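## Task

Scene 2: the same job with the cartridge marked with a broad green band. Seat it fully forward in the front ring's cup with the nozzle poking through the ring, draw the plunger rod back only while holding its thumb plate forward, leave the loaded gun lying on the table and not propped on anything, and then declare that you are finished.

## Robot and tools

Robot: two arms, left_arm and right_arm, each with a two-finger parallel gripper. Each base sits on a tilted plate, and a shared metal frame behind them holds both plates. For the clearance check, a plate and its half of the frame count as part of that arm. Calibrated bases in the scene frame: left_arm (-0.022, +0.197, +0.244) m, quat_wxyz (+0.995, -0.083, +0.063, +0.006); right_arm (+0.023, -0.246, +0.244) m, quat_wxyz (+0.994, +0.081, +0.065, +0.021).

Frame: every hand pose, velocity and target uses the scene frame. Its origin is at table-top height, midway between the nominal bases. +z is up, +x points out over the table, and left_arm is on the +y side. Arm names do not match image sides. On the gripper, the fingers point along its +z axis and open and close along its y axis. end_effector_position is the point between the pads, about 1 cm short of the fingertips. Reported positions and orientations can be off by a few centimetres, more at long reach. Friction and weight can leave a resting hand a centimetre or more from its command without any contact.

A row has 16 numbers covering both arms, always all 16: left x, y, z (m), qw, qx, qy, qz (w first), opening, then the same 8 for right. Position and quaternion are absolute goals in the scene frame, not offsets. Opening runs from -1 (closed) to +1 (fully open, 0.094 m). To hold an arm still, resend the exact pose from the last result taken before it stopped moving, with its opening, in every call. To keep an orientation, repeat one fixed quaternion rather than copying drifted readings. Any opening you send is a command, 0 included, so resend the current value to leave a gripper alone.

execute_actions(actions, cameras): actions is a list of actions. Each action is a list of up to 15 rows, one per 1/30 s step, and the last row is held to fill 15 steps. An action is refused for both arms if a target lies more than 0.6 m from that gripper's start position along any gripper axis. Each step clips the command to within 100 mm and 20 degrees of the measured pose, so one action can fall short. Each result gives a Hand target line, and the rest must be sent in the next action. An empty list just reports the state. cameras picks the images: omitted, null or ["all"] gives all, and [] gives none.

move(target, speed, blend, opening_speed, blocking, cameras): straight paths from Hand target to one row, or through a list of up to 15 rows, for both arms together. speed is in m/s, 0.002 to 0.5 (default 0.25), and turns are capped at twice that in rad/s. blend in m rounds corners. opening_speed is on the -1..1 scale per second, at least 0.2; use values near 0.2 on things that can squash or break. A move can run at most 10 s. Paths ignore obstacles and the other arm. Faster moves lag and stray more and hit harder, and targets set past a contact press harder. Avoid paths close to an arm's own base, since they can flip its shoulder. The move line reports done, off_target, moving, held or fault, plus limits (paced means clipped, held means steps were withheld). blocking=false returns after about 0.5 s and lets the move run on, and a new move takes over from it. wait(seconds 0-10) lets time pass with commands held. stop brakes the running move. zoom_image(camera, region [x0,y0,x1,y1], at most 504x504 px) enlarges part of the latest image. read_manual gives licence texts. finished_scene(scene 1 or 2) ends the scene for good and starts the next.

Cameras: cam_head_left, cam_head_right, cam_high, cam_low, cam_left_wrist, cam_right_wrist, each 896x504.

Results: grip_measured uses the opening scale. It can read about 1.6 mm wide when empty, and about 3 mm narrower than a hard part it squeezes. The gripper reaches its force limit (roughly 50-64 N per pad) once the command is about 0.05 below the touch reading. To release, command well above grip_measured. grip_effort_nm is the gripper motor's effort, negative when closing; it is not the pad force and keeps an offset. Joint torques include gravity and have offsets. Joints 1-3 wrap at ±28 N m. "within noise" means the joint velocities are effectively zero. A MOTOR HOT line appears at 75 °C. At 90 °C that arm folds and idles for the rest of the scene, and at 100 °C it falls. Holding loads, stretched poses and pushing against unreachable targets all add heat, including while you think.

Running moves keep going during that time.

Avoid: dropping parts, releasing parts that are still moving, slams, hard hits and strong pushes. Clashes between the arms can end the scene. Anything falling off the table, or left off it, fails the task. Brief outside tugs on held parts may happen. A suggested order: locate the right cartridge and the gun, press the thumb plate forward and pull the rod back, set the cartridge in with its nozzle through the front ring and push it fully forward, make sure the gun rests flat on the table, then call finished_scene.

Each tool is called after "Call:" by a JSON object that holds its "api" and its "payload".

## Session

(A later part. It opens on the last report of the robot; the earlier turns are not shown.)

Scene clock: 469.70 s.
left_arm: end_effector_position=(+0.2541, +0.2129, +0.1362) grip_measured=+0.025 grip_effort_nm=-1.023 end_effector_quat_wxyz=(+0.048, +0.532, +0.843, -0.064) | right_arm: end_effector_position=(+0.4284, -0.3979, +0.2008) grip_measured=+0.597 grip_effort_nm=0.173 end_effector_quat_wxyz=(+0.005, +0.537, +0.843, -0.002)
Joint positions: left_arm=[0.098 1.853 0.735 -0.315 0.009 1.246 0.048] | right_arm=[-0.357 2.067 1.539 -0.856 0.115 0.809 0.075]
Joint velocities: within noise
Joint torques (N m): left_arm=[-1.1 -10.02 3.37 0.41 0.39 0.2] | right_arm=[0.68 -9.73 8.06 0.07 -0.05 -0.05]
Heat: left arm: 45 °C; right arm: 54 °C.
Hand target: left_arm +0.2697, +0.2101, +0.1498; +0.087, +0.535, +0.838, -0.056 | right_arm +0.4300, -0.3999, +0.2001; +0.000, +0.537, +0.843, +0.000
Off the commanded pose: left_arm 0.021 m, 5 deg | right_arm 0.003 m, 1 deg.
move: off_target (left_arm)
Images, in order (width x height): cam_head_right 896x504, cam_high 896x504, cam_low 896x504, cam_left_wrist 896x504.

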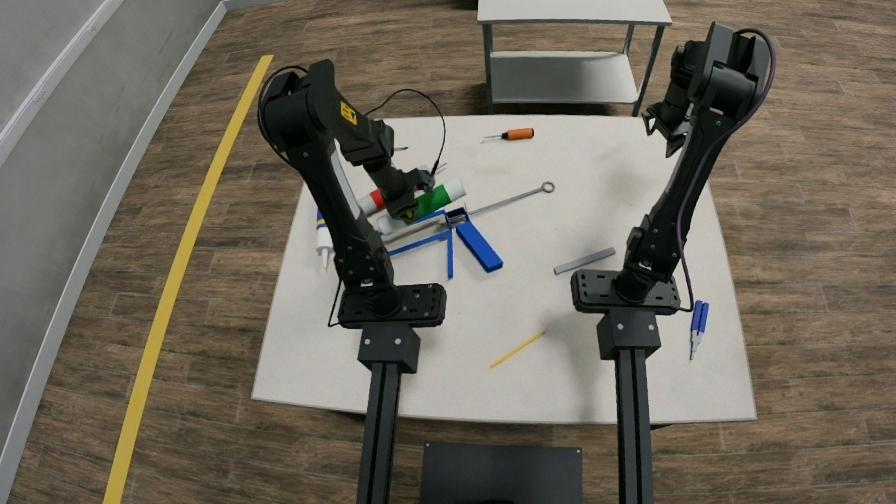

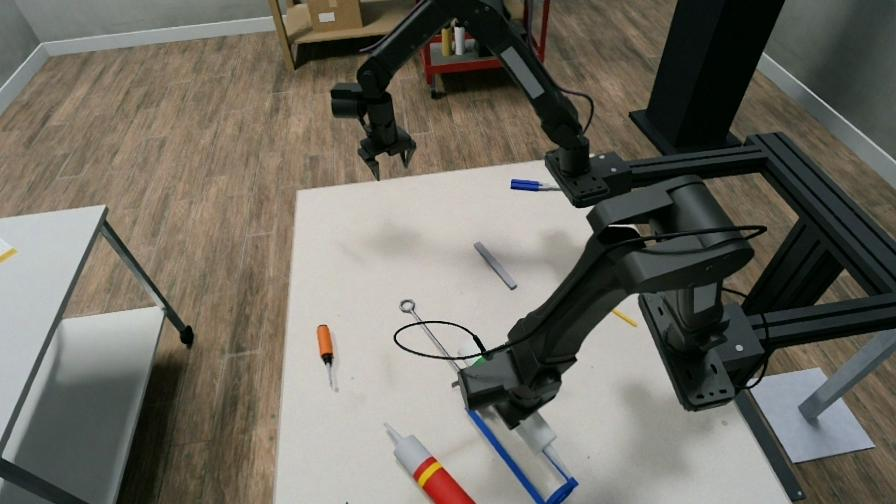

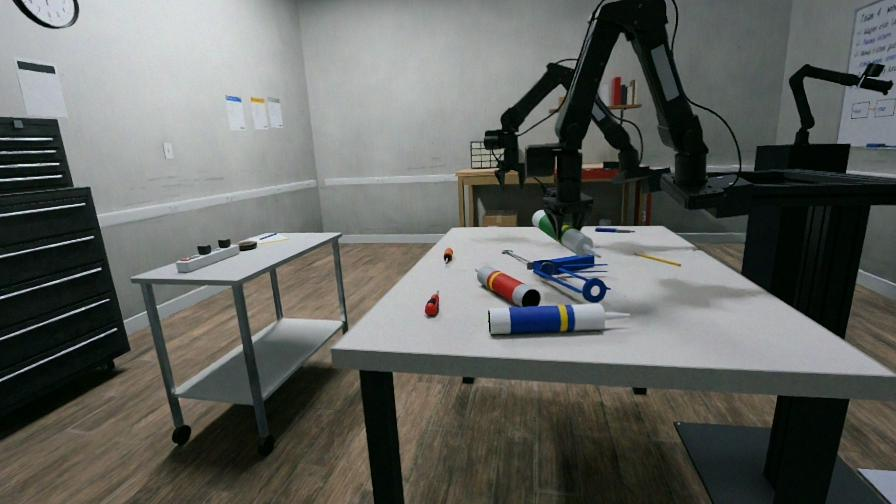

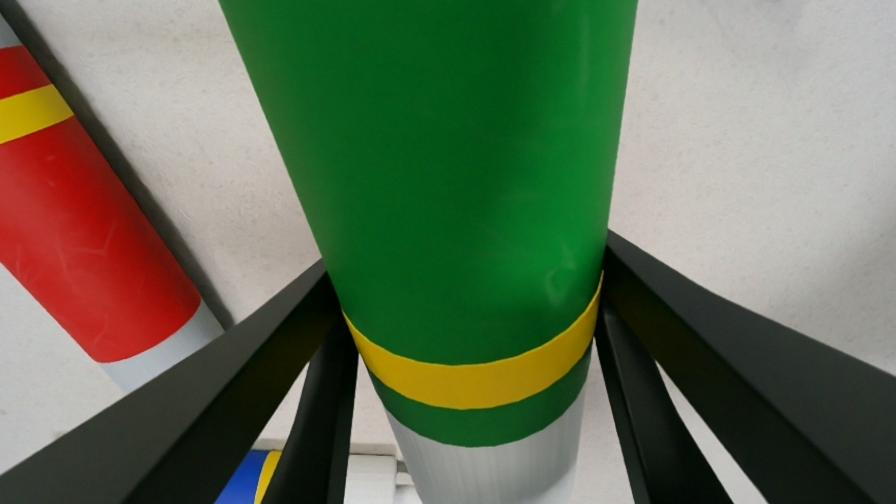

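Call:
{"api": "move", "payload": {"target": [[0.281,0.190,0.13,0.1464,0.5291,0.8306,-0.0935,-0.15,0.43,-0.40,0.20,0,0.5373,0.8434,0,0.6],[0.281,0.193,0.085,0.1464,0.5291,0.8306,-0.0935,-0.15,0.43,-0.40,0.20,0,0.5373,0.8434,0,0.6]], "speed": 0.08, "cameras": ["cam_high","cam_low","cam_head_right","cam_head_left"]}}

Scene clock: 477.70 s.
left_arm: end_effector_position=(+0.2726, +0.1989, +0.0845) grip_measured=+0.025 grip_effort_nm=-1.023 end_effector_quat_wxyz=(+0.121, +0.527, +0.837, -0.085) | right_arm: end_effector_position=(+0.4283, -0.3979, +0.2008) grip_measured=+0.597 grip_effort_nm=0.178 end_effector_quat_wxyz=(+0.005, +0.537, +0.843, -0.002)
Joint positions: left_arm=[0.149 2.08 0.722 0.005 0.145 1.296 0.048] | right_arm=[-0.357 2.067 1.539 -0.857 0.115 0.809 0.075]
Joint velocities: within noise
Joint torques (N m): left_arm=[-0.96 -5.82 3.03 0.61 0.53 0.15] | right_arm=[0.7 -9.69 8.03 0.06 -0.04 -0.06]
Heat: left arm: 45 °C; right arm: 54 °C.
Hand target: left_arm +0.2808, +0.1932, +0.0854; +0.146, +0.529, +0.831, -0.093 | right_arm +0.4300, -0.3999, +0.2001; +0.000, +0.537, +0.843, +0.000
Off the commanded pose: left_arm 0.010 m, 3 deg | right_arm 0.003 m, 1 deg.
move: off_target (left_arm)
Images, in order (width x height): cam_head_left 896x504, cam_head_right 896x504, cam_high 896x504, cam_low 896x504.

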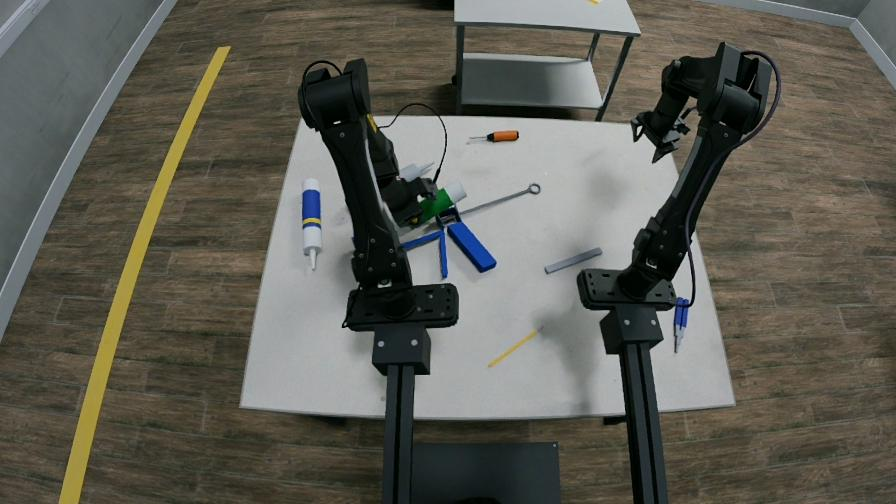

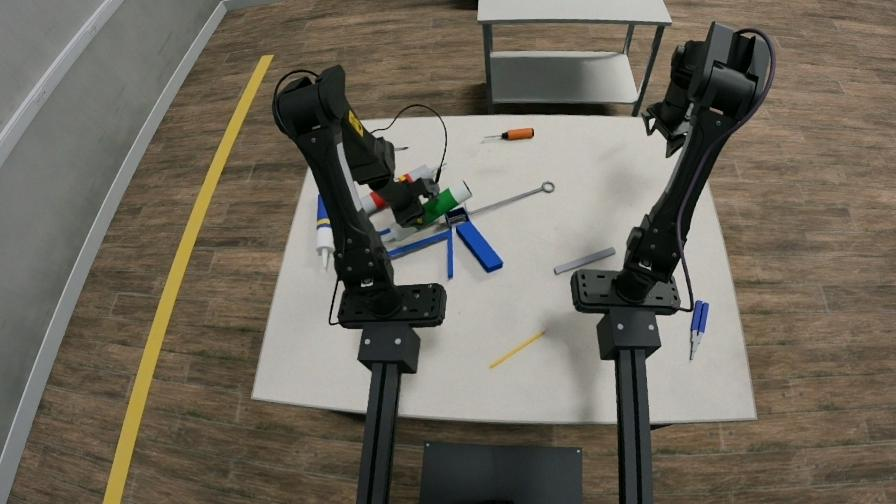

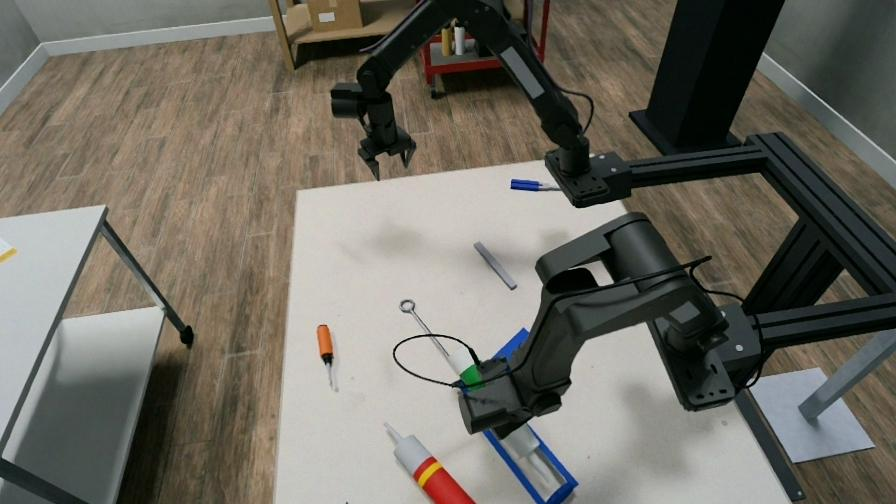

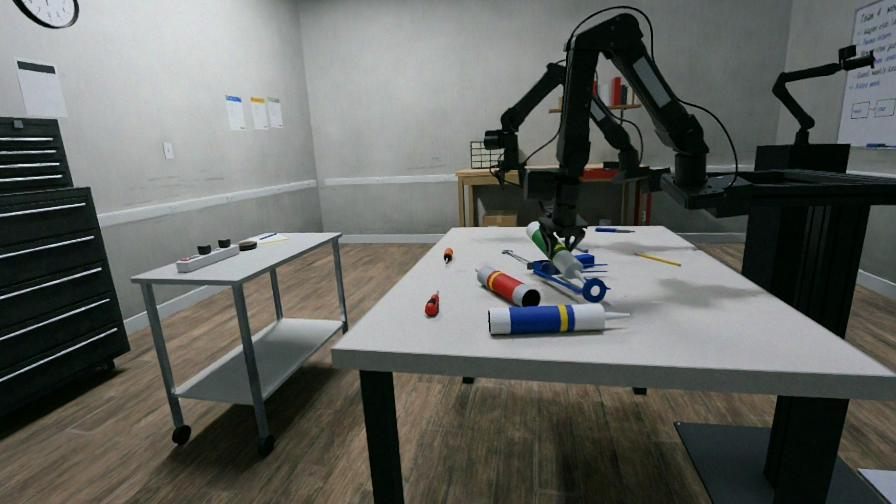

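Call:
{"api": "zoom_image", "payload": {"camera": "cam_high", "region": [440, 330, 600, 504]}}

Call:
{"api": "zoom_image", "payload": {"camera": "cam_low", "region": [490, 210, 640, 320]}}

Scaled by 2.897 from the camera's 896x504 image, which has a finer 1280x720 frame.

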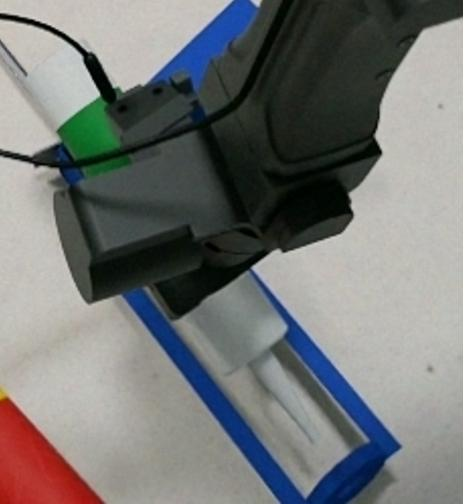

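Scaled by 3.360 from the camera's 896x504 image, which has a finer 1280x720 frame.

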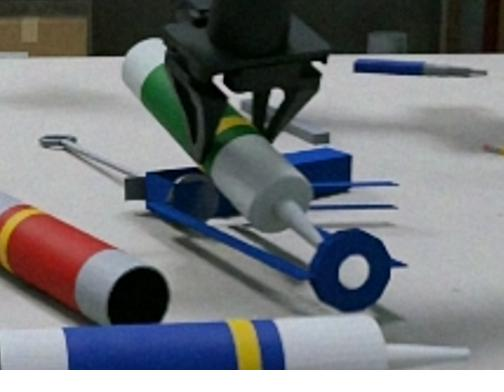

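Call:
{"api": "move", "payload": {"target": [0.2765,0.192,0.072,0.1464,0.5291,0.8306,-0.0935,-0.15,0.43,-0.40,0.20,0,0.5373,0.8434,0,0.6], "speed": 0.05, "cameras": ["cam_high","cam_low"]}}

Call:
{"api": "zoom_image", "payload": {"camera": "cam_low", "region": [520, 220, 620, 310]}}

Call:
{"api": "zoom_image", "payload": {"camera": "cam_high", "region": [490, 404, 600, 504]}}

Scene clock: 491.83 s.
left_arm: end_effector_position=(+0.2730, +0.1987, +0.0726) grip_measured=+0.025 grip_effort_nm=-1.033 end_effector_quat_wxyz=(+0.125, +0.528, +0.836, -0.081) | right_arm: end_effector_position=(+0.4283, -0.3979, +0.2008) grip_measured=+0.597 grip_effort_nm=0.173 end_effector_quat_wxyz=(+0.005, +0.537, +0.843, -0.002)
Joint positions: left_arm=[0.155 2.131 0.722 0.065 0.147 1.302 0.048] | right_arm=[-0.357 2.067 1.539 -0.857 0.115 0.809 0.075]
Joint velocities: within noise
Joint torques (N m): left_arm=[-0.92 -5.81 1.76 0.66 0.56 0.16] | right_arm=[0.69 -9.73 7.98 0.04 -0.05 -0.06]
Heat: left arm: 41 °C; right arm: 54 °C.
Hand target: left_arm +0.2764, +0.1922, +0.0723; +0.146, +0.529, +0.831, -0.093 | right_arm +0.4300, -0.3999, +0.2001; +0.000, +0.537, +0.843, +0.000
Off the commanded pose: left_arm 0.008 m, 3 deg | right_arm 0.003 m, 1 deg.
move: off_target (left_arm)
Images, in order (width x height): cam_high 896x504, cam_low 896x504.

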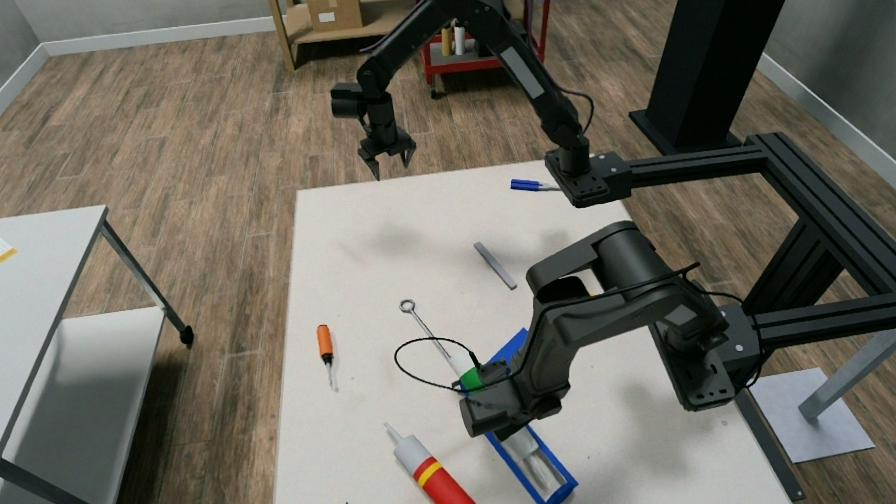

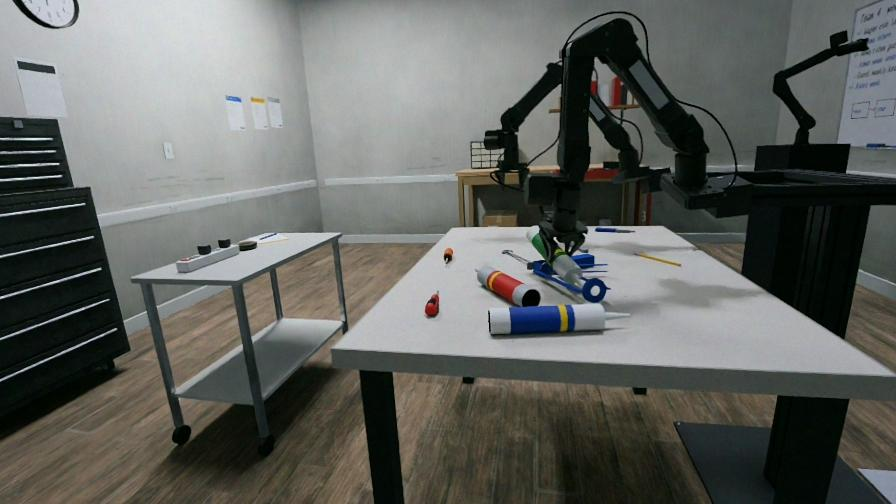

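Scaled by 5.040 from the camera's 896x504 image, which has a finer 1280x720 frame.

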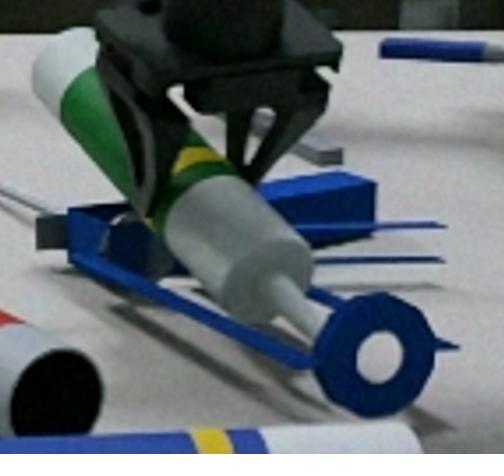

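Scaled by 4.582 from the camera's 896x504 image, which has a finer 1280x720 frame.

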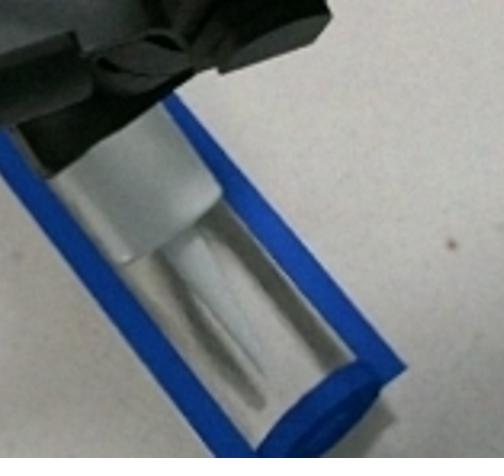

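Call:
{"api": "move", "payload": {"target": [0.2700,0.210,0.073,0.1488,0.5072,0.8442,-0.0894,-0.15,0.43,-0.40,0.20,0,0.5373,0.8434,0,0.6], "speed": 0.04, "cameras": ["cam_high","cam_low"]}}

Call:
{"api": "zoom_image", "payload": {"camera": "cam_low", "region": [520, 220, 620, 310]}}

Call:
{"api": "zoom_image", "payload": {"camera": "cam_high", "region": [490, 404, 600, 504]}}

Scene clock: 502.70 s.
left_arm: end_effector_position=(+0.2616, +0.2151, +0.0683) grip_measured=+0.025 grip_effort_nm=-1.023 end_effector_quat_wxyz=(+0.120, +0.505, +0.851, -0.084) | right_arm: end_effector_position=(+0.4283, -0.3979, +0.2008) grip_measured=+0.597 grip_effort_nm=0.173 end_effector_quat_wxyz=(+0.005, +0.537, +0.843, -0.002)
Joint positions: left_arm=[0.221 2.131 0.696 0.079 0.158 1.314 0.048] | right_arm=[-0.357 2.067 1.539 -0.857 0.115 0.809 0.075]
Joint velocities: within noise
Joint torques (N m): left_arm=[-0.95 -7.16 1.24 0.56 0.57 0.19] | right_arm=[0.68 -9.73 8.06 0.07 -0.06 -0.05]
Heat: left arm: 40 °C; right arm: 54 °C.
Hand target: left_arm +0.2699, +0.2102, +0.0732; +0.148, +0.507, +0.844, -0.089 | right_arm +0.4300, -0.4000, +0.2001; +0.000, +0.537, +0.843, +0.000
Off the commanded pose: left_arm 0.011 m, 3 deg | right_arm 0.003 m, 1 deg.
move: off_target (left_arm)
Images, in order (width x height): cam_high 896x504, cam_low 896x504.

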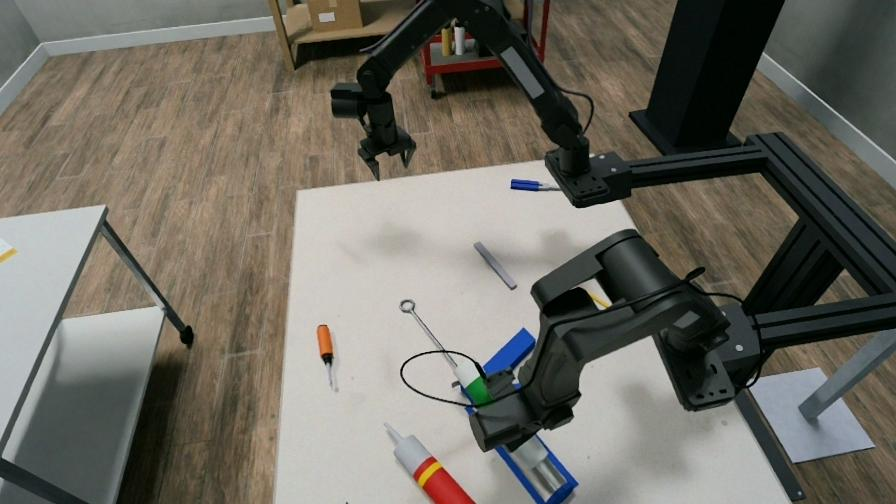

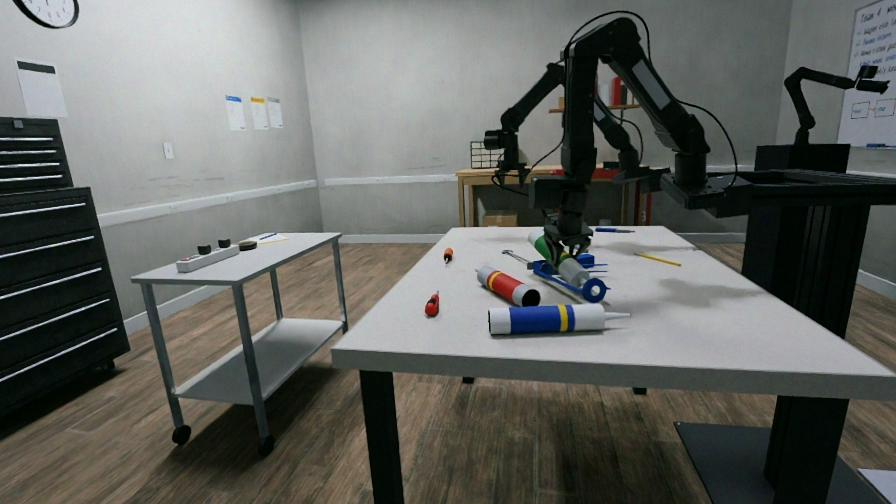

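Scaled by 5.040 from the camera's 896x504 image, which has a finer 1280x720 frame.

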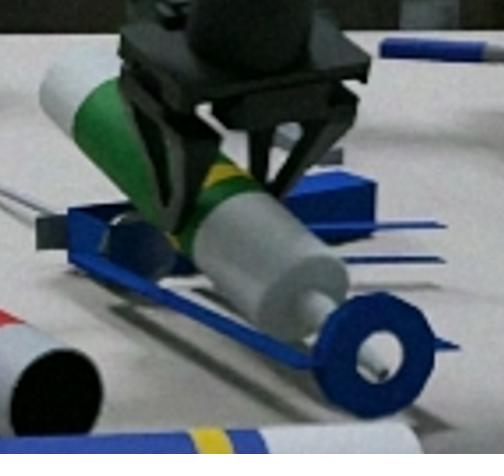

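Scaled by 4.582 from the camera's 896x504 image, which has a finer 1280x720 frame.

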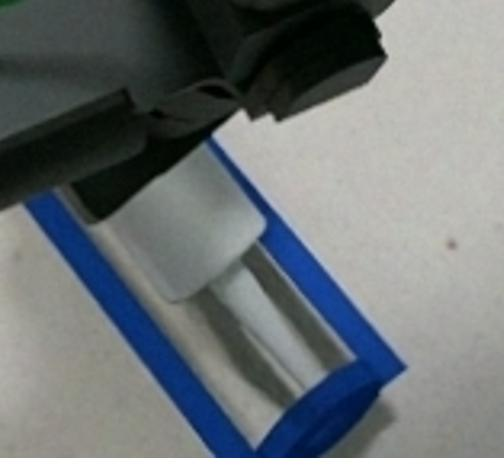

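Call:
{"api": "move", "payload": {"target": [0.2744,0.2122,0.081,0.1193,0.5100,0.8489,-0.0717,-0.15,0.43,-0.40,0.20,0,0.5373,0.8434,0,0.6], "speed": 0.04, "cameras": ["cam_high","cam_low"]}}

Call:
{"api": "zoom_image", "payload": {"camera": "cam_low", "region": [520, 220, 620, 310]}}

Call:
{"api": "zoom_image", "payload": {"camera": "cam_high", "region": [490, 404, 600, 504]}}

Scene clock: 517.03 s.
left_arm: end_effector_position=(+0.2578, +0.2172, +0.0669) grip_measured=+0.025 grip_effort_nm=-1.028 end_effector_quat_wxyz=(+0.095, +0.509, +0.852, -0.073) | right_arm: end_effector_position=(+0.4283, -0.3979, +0.2008) grip_measured=+0.597 grip_effort_nm=0.173 end_effector_quat_wxyz=(+0.005, +0.537, +0.843, -0.002)
Joint positions: left_arm=[0.199 2.131 0.703 0.053 0.102 1.3 0.048] | right_arm=[-0.357 2.067 1.539 -0.857 0.115 0.809 0.075]
Joint velocities: within noise
Joint torques (N m): left_arm=[-2.77 -9.98 3.33 0.11 0.34 -0.11] | right_arm=[0.73 -9.73 8.01 0.06 -0.06 -0.04]
Heat: left arm: 39 °C; right arm: 54 °C.
Hand target: left_arm +0.2741, +0.2122, +0.0805; +0.119, +0.510, +0.849, -0.072 | right_arm +0.4300, -0.4000, +0.2001; +0.001, +0.537, +0.843, +0.000
Off the commanded pose: left_arm 0.022 m, 3 deg | right_arm 0.003 m, 1 deg.
move: off_target (left_arm)
Images, in order (width x height): cam_high 896x504, cam_low 896x504.

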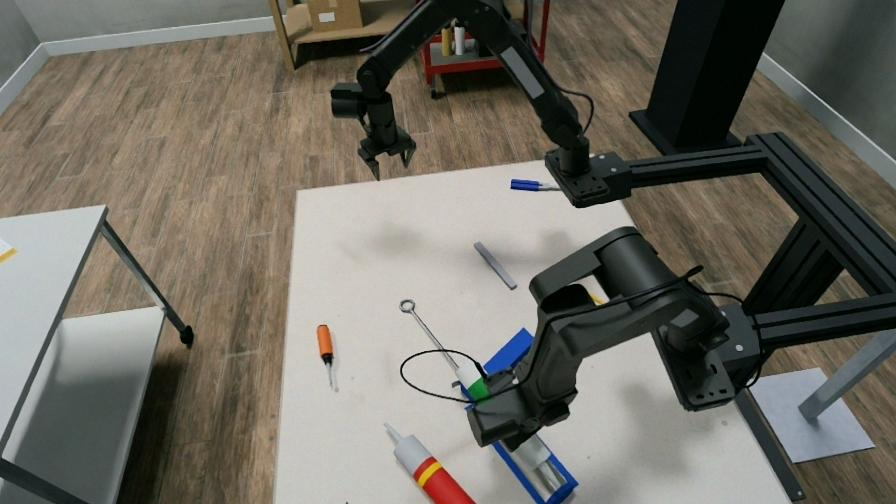

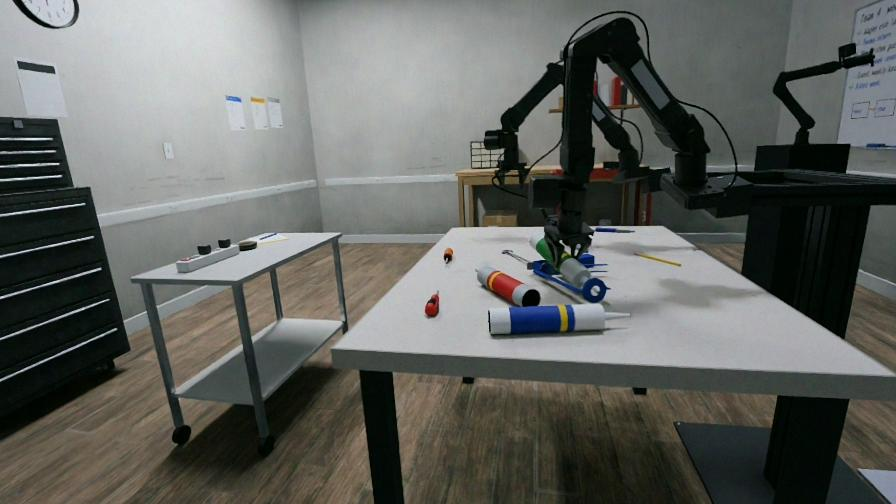

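Scaled by 5.040 from the camera's 896x504 image, which has a finer 1280x720 frame.

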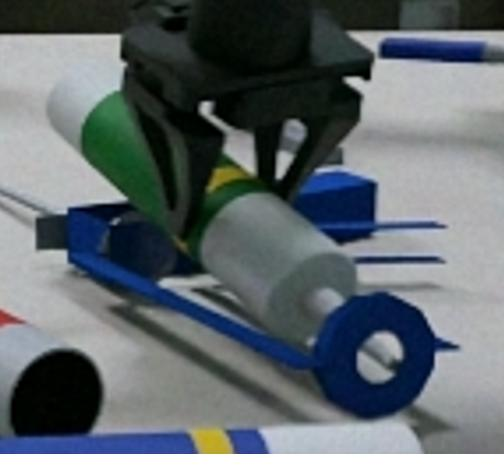

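Scaled by 4.582 from the camera's 896x504 image, which has a finer 1280x720 frame.

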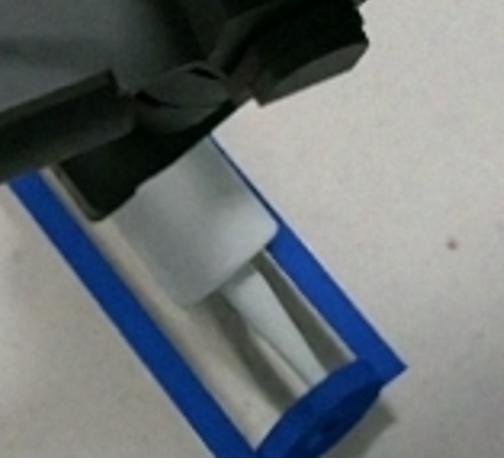

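Call:
{"api": "move", "payload": {"target": [[0.2790,0.205,0.105,0.1193,0.5100,0.8489,-0.0717,-0.15,0.43,-0.40,0.20,0,0.5373,0.8434,0,0.6],[0.2790,0.207,0.080,0.1193,0.5100,0.8489,-0.0717,-0.15,0.43,-0.40,0.20,0,0.5373,0.8434,0,0.6]], "speed": 0.06, "cameras": ["cam_high","cam_low"]}}

Call:
{"api": "zoom_image", "payload": {"camera": "cam_low", "region": [520, 220, 620, 310]}}

Call:
{"api": "zoom_image", "payload": {"camera": "cam_high", "region": [490, 404, 600, 504]}}

Scene clock: 522.97 s.
left_arm: end_effector_position=(+0.2654, +0.2095, +0.0800) grip_measured=+0.025 grip_effort_nm=-1.028 end_effector_quat_wxyz=(+0.096, +0.512, +0.851, -0.072) | right_arm: end_effector_position=(+0.4282, -0.3978, +0.2008) grip_measured=+0.597 grip_effort_nm=0.168 end_effector_quat_wxyz=(+0.005, +0.537, +0.843, -0.002)
Joint positions: left_arm=[0.159 2.085 0.716 0 0.094 1.266 0.048] | right_arm=[-0.357 2.067 1.539 -0.857 0.115 0.809 0.075]
Joint velocities: within noise
Joint torques (N m): left_arm=[-1.16 -5.76 4.11 0.57 0.37 0.04] | right_arm=[0.7 -9.73 7.99 0.08 -0.05 -0.06]
Heat: left arm: 40 °C; right arm: 54 °C.
Hand target: left_arm +0.2787, +0.2071, +0.0806; +0.119, +0.510, +0.849, -0.072 | right_arm +0.4300, -0.3999, +0.2001; +0.000, +0.537, +0.843, +0.000
Off the commanded pose: left_arm 0.014 m, 3 deg | right_arm 0.003 m, 1 deg.
move: off_target (left_arm)
Images, in order (width x height): cam_high 896x504, cam_low 896x504.

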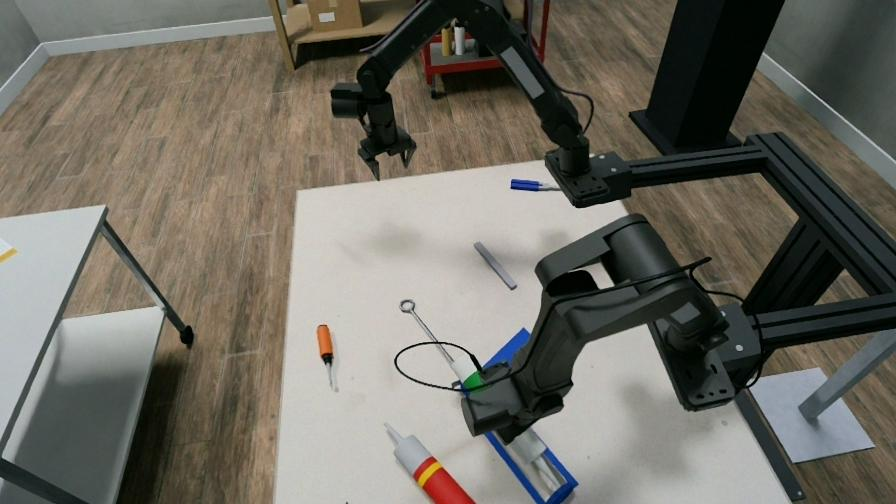

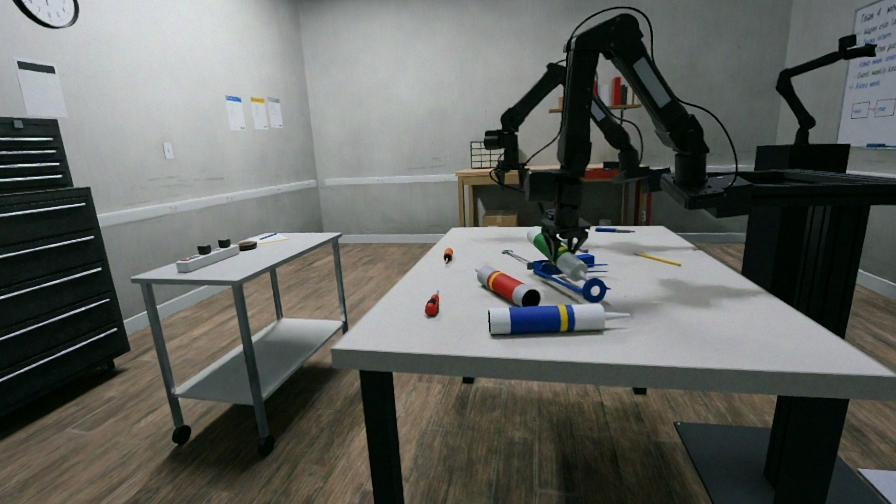

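Scaled by 5.040 from the camera's 896x504 image, which has a finer 1280x720 frame.

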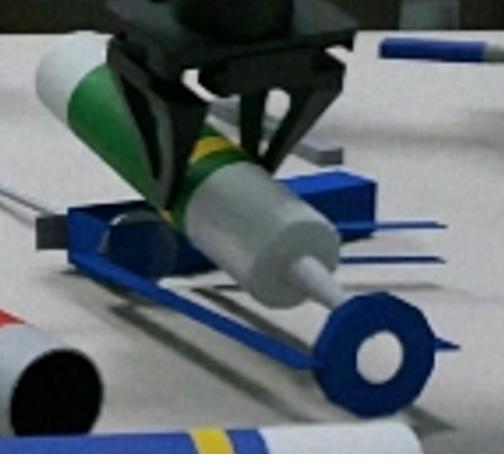

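Scaled by 4.582 from the camera's 896x504 image, which has a finer 1280x720 frame.

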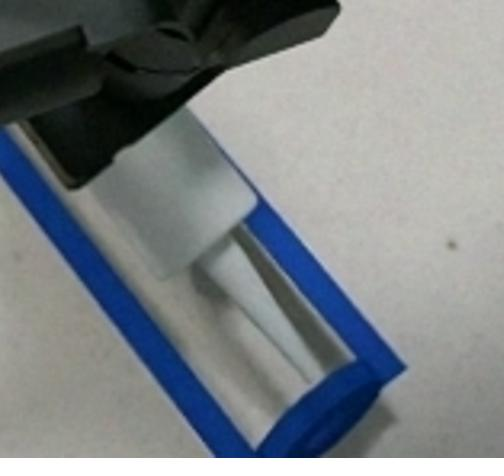

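Call:
{"api": "move", "payload": {"target": [0.2810,0.2180,0.079,0.1193,0.5100,0.8489,-0.0717,-0.15,0.43,-0.40,0.20,0,0.5373,0.8434,0,0.6], "speed": 0.04, "cameras": ["cam_high","cam_low"]}}

Call:
{"api": "zoom_image", "payload": {"camera": "cam_low", "region": [520, 220, 620, 310]}}

Call:
{"api": "zoom_image", "payload": {"camera": "cam_high", "region": [490, 404, 600, 504]}}

Scene clock: 532.43 s.
left_arm: end_effector_position=(+0.2733, +0.2224, +0.0800) grip_measured=+0.025 grip_effort_nm=-1.028 end_effector_quat_wxyz=(+0.102, +0.507, +0.854, -0.062) | right_arm: end_effector_position=(+0.4282, -0.3978, +0.2008) grip_measured=+0.597 grip_effort_nm=0.173 end_effector_quat_wxyz=(+0.005, +0.537, +0.843, -0.002)
Joint positions: left_arm=[0.194 2.085 0.735 0.001 0.094 1.29 0.048] | right_arm=[-0.357 2.067 1.539 -0.857 0.115 0.809 0.075]
Joint velocities: within noise
Joint torques (N m): left_arm=[-0.88 -5.44 4.11 0.42 0.42 0.17] | right_arm=[0.76 -9.7 7.97 0.05 -0.06 -0.06]
Heat: left arm: 39 °C; right arm: 54 °C.
Hand target: left_arm +0.2809, +0.2181, +0.0793; +0.119, +0.510, +0.849, -0.071 | right_arm +0.4300, -0.4000, +0.2001; +0.000, +0.537, +0.843, +0.000
Off the commanded pose: left_arm 0.009 m, 2 deg | right_arm 0.003 m, 1 deg.
move: done
Images, in order (width x height): cam_high 896x504, cam_low 896x504.

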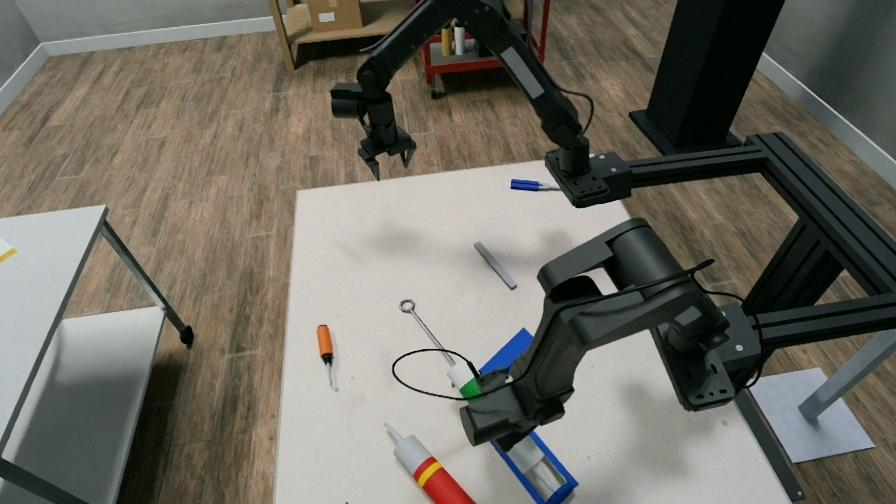

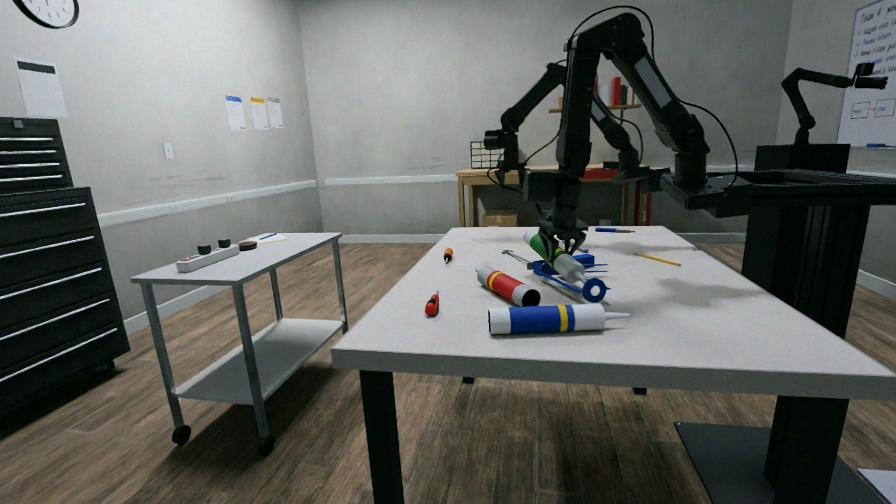

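Scaled by 5.040 from the camera's 896x504 image, which has a finer 1280x720 frame.

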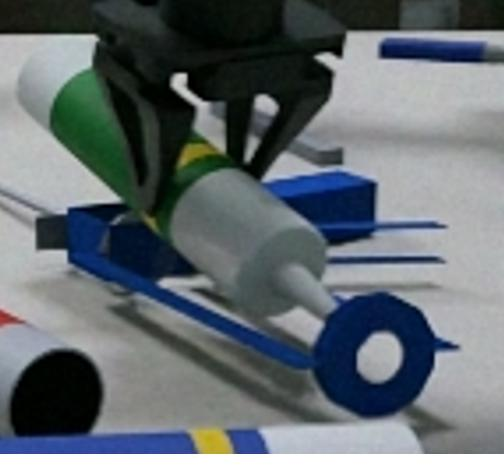

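Scaled by 4.582 from the camera's 896x504 image, which has a finer 1280x720 frame.

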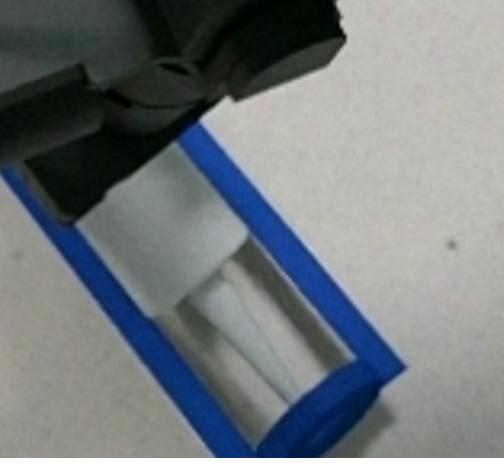

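Call:
{"api": "move", "payload": {"target": [0.2741,0.2281,0.077,0.1184,0.5211,0.8421,-0.0732,-0.15,0.43,-0.40,0.20,0,0.5373,0.8434,0,0.6], "speed": 0.03, "cameras": ["cam_high","cam_low"]}}

Call:
{"api": "zoom_image", "payload": {"camera": "cam_low", "region": [520, 220, 620, 310]}}

Call:
{"api": "zoom_image", "payload": {"camera": "cam_high", "region": [490, 404, 600, 504]}}

Scene clock: 537.93 s.
left_arm: end_effector_position=(+0.2699, +0.2330, +0.0774) grip_measured=+0.025 grip_effort_nm=-1.033 end_effector_quat_wxyz=(+0.103, +0.516, +0.848, -0.062) | right_arm: end_effector_position=(+0.4282, -0.3978, +0.2008) grip_measured=+0.597 grip_effort_nm=0.173 end_effector_quat_wxyz=(+0.005, +0.537, +0.843, -0.002)
Joint positions: left_arm=[0.236 2.09 0.735 0.001 0.105 1.351 0.048] | right_arm=[-0.357 2.067 1.539 -0.857 0.115 0.809 0.075]
Joint velocities: within noise
Joint torques (N m): left_arm=[-0.81 -5.82 3.19 0.39 0.42 0.24] | right_arm=[0.73 -9.74 8.12 0.05 -0.05 -0.05]
Heat: left arm: 39 °C; right arm: 54 °C.
Hand target: left_arm +0.2741, +0.2283, +0.0772; +0.118, +0.521, +0.842, -0.073 | right_arm +0.4300, -0.4000, +0.2001; +0.000, +0.537, +0.843, +0.000
Off the commanded pose: left_arm 0.006 m, 2 deg | right_arm 0.003 m, 1 deg.
move: done
Images, in order (width x height): cam_high 896x504, cam_low 896x504.

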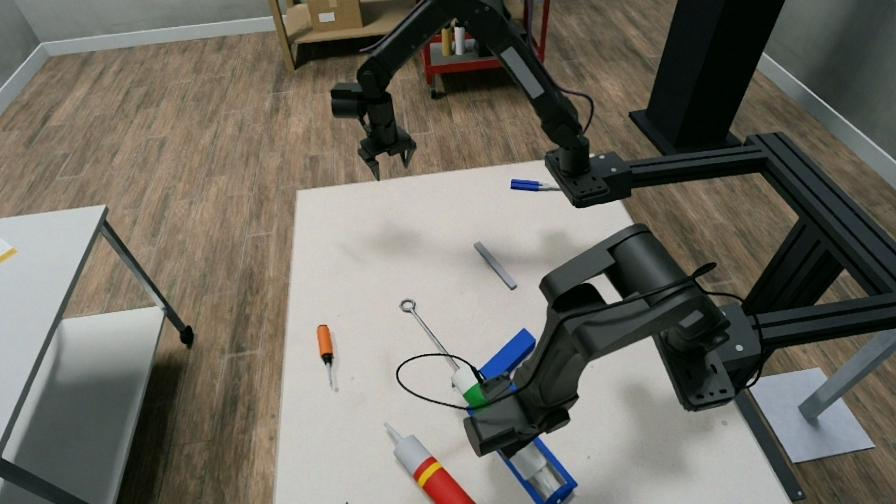

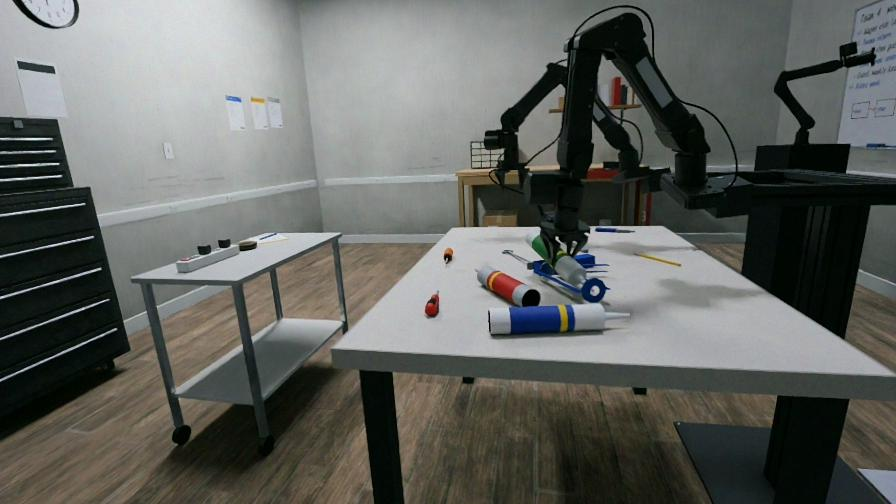

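Scaled by 5.040 from the camera's 896x504 image, which has a finer 1280x720 frame.

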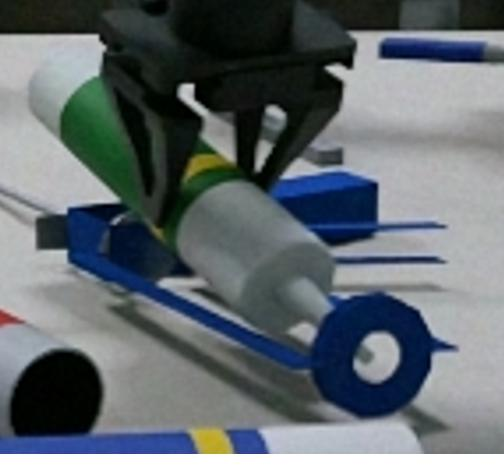

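Scaled by 4.582 from the camera's 896x504 image, which has a finer 1280x720 frame.

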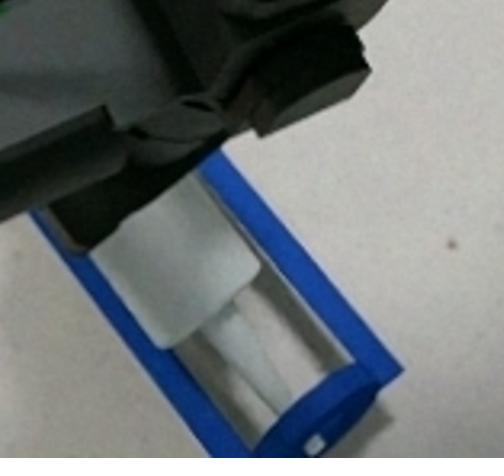

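Call:
{"api": "move", "payload": {"target": [0.2664,0.2400,0.074,0.1184,0.5211,0.8421,-0.0732,-0.15,0.43,-0.40,0.20,0,0.5373,0.8434,0,0.6], "speed": 0.03, "cameras": ["cam_high","cam_low"]}}

Call:
{"api": "zoom_image", "payload": {"camera": "cam_low", "region": [520, 220, 620, 310]}}

Call:
{"api": "zoom_image", "payload": {"camera": "cam_high", "region": [490, 404, 600, 504]}}

Scene clock: 542.17 s.
left_arm: end_effector_position=(+0.2671, +0.2459, +0.0758) grip_measured=+0.025 grip_effort_nm=-1.028 end_effector_quat_wxyz=(+0.106, +0.516, +0.848, -0.060) | right_arm: end_effector_position=(+0.4282, -0.3978, +0.2008) grip_measured=+0.597 grip_effort_nm=0.173 end_effector_quat_wxyz=(+0.005, +0.537, +0.843, -0.002)
Joint positions: left_arm=[0.285 2.09 0.735 0.001 0.118 1.4 0.048] | right_arm=[-0.357 2.067 1.539 -0.857 0.115 0.809 0.075]
Joint velocities: within noise
Joint torques (N m): left_arm=[-0.79 -5.87 1.88 0.42 0.43 0.21] | right_arm=[0.79 -9.76 8.06 0.07 -0.05 -0.05]
Heat: left arm: 39 °C; right arm: 54 °C.
Hand target: left_arm +0.2664, +0.2401, +0.0742; +0.118, +0.521, +0.842, -0.073 | right_arm +0.4300, -0.4000, +0.2001; +0.000, +0.537, +0.843, +0.000
Off the commanded pose: left_arm 0.006 m, 2 deg | right_arm 0.003 m, 1 deg.
move: done
Images, in order (width x height): cam_high 896x504, cam_low 896x504.

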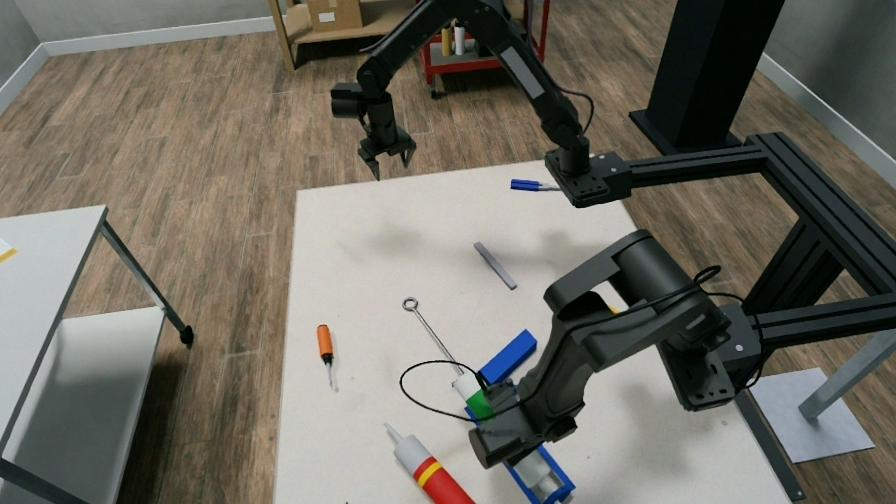

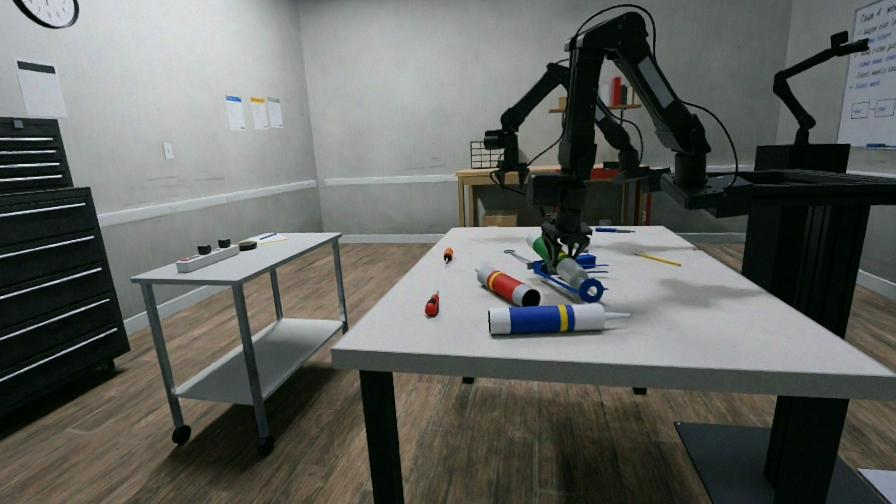

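Scaled by 5.040 from the camera's 896x504 image, which has a finer 1280x720 frame.

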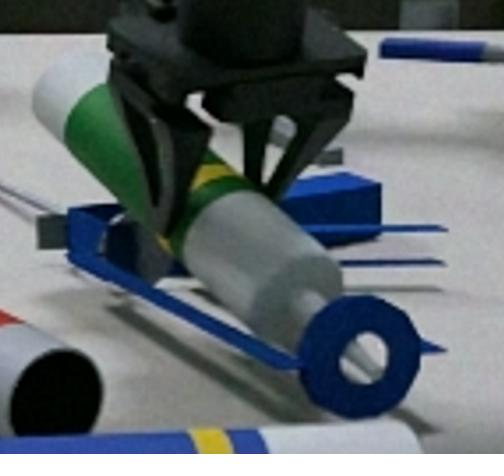

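Scaled by 4.582 from the camera's 896x504 image, which has a finer 1280x720 frame.

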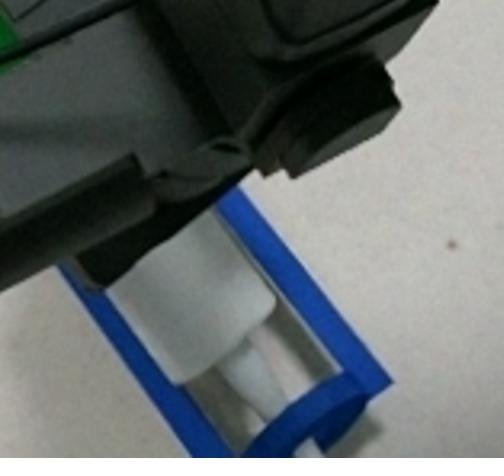

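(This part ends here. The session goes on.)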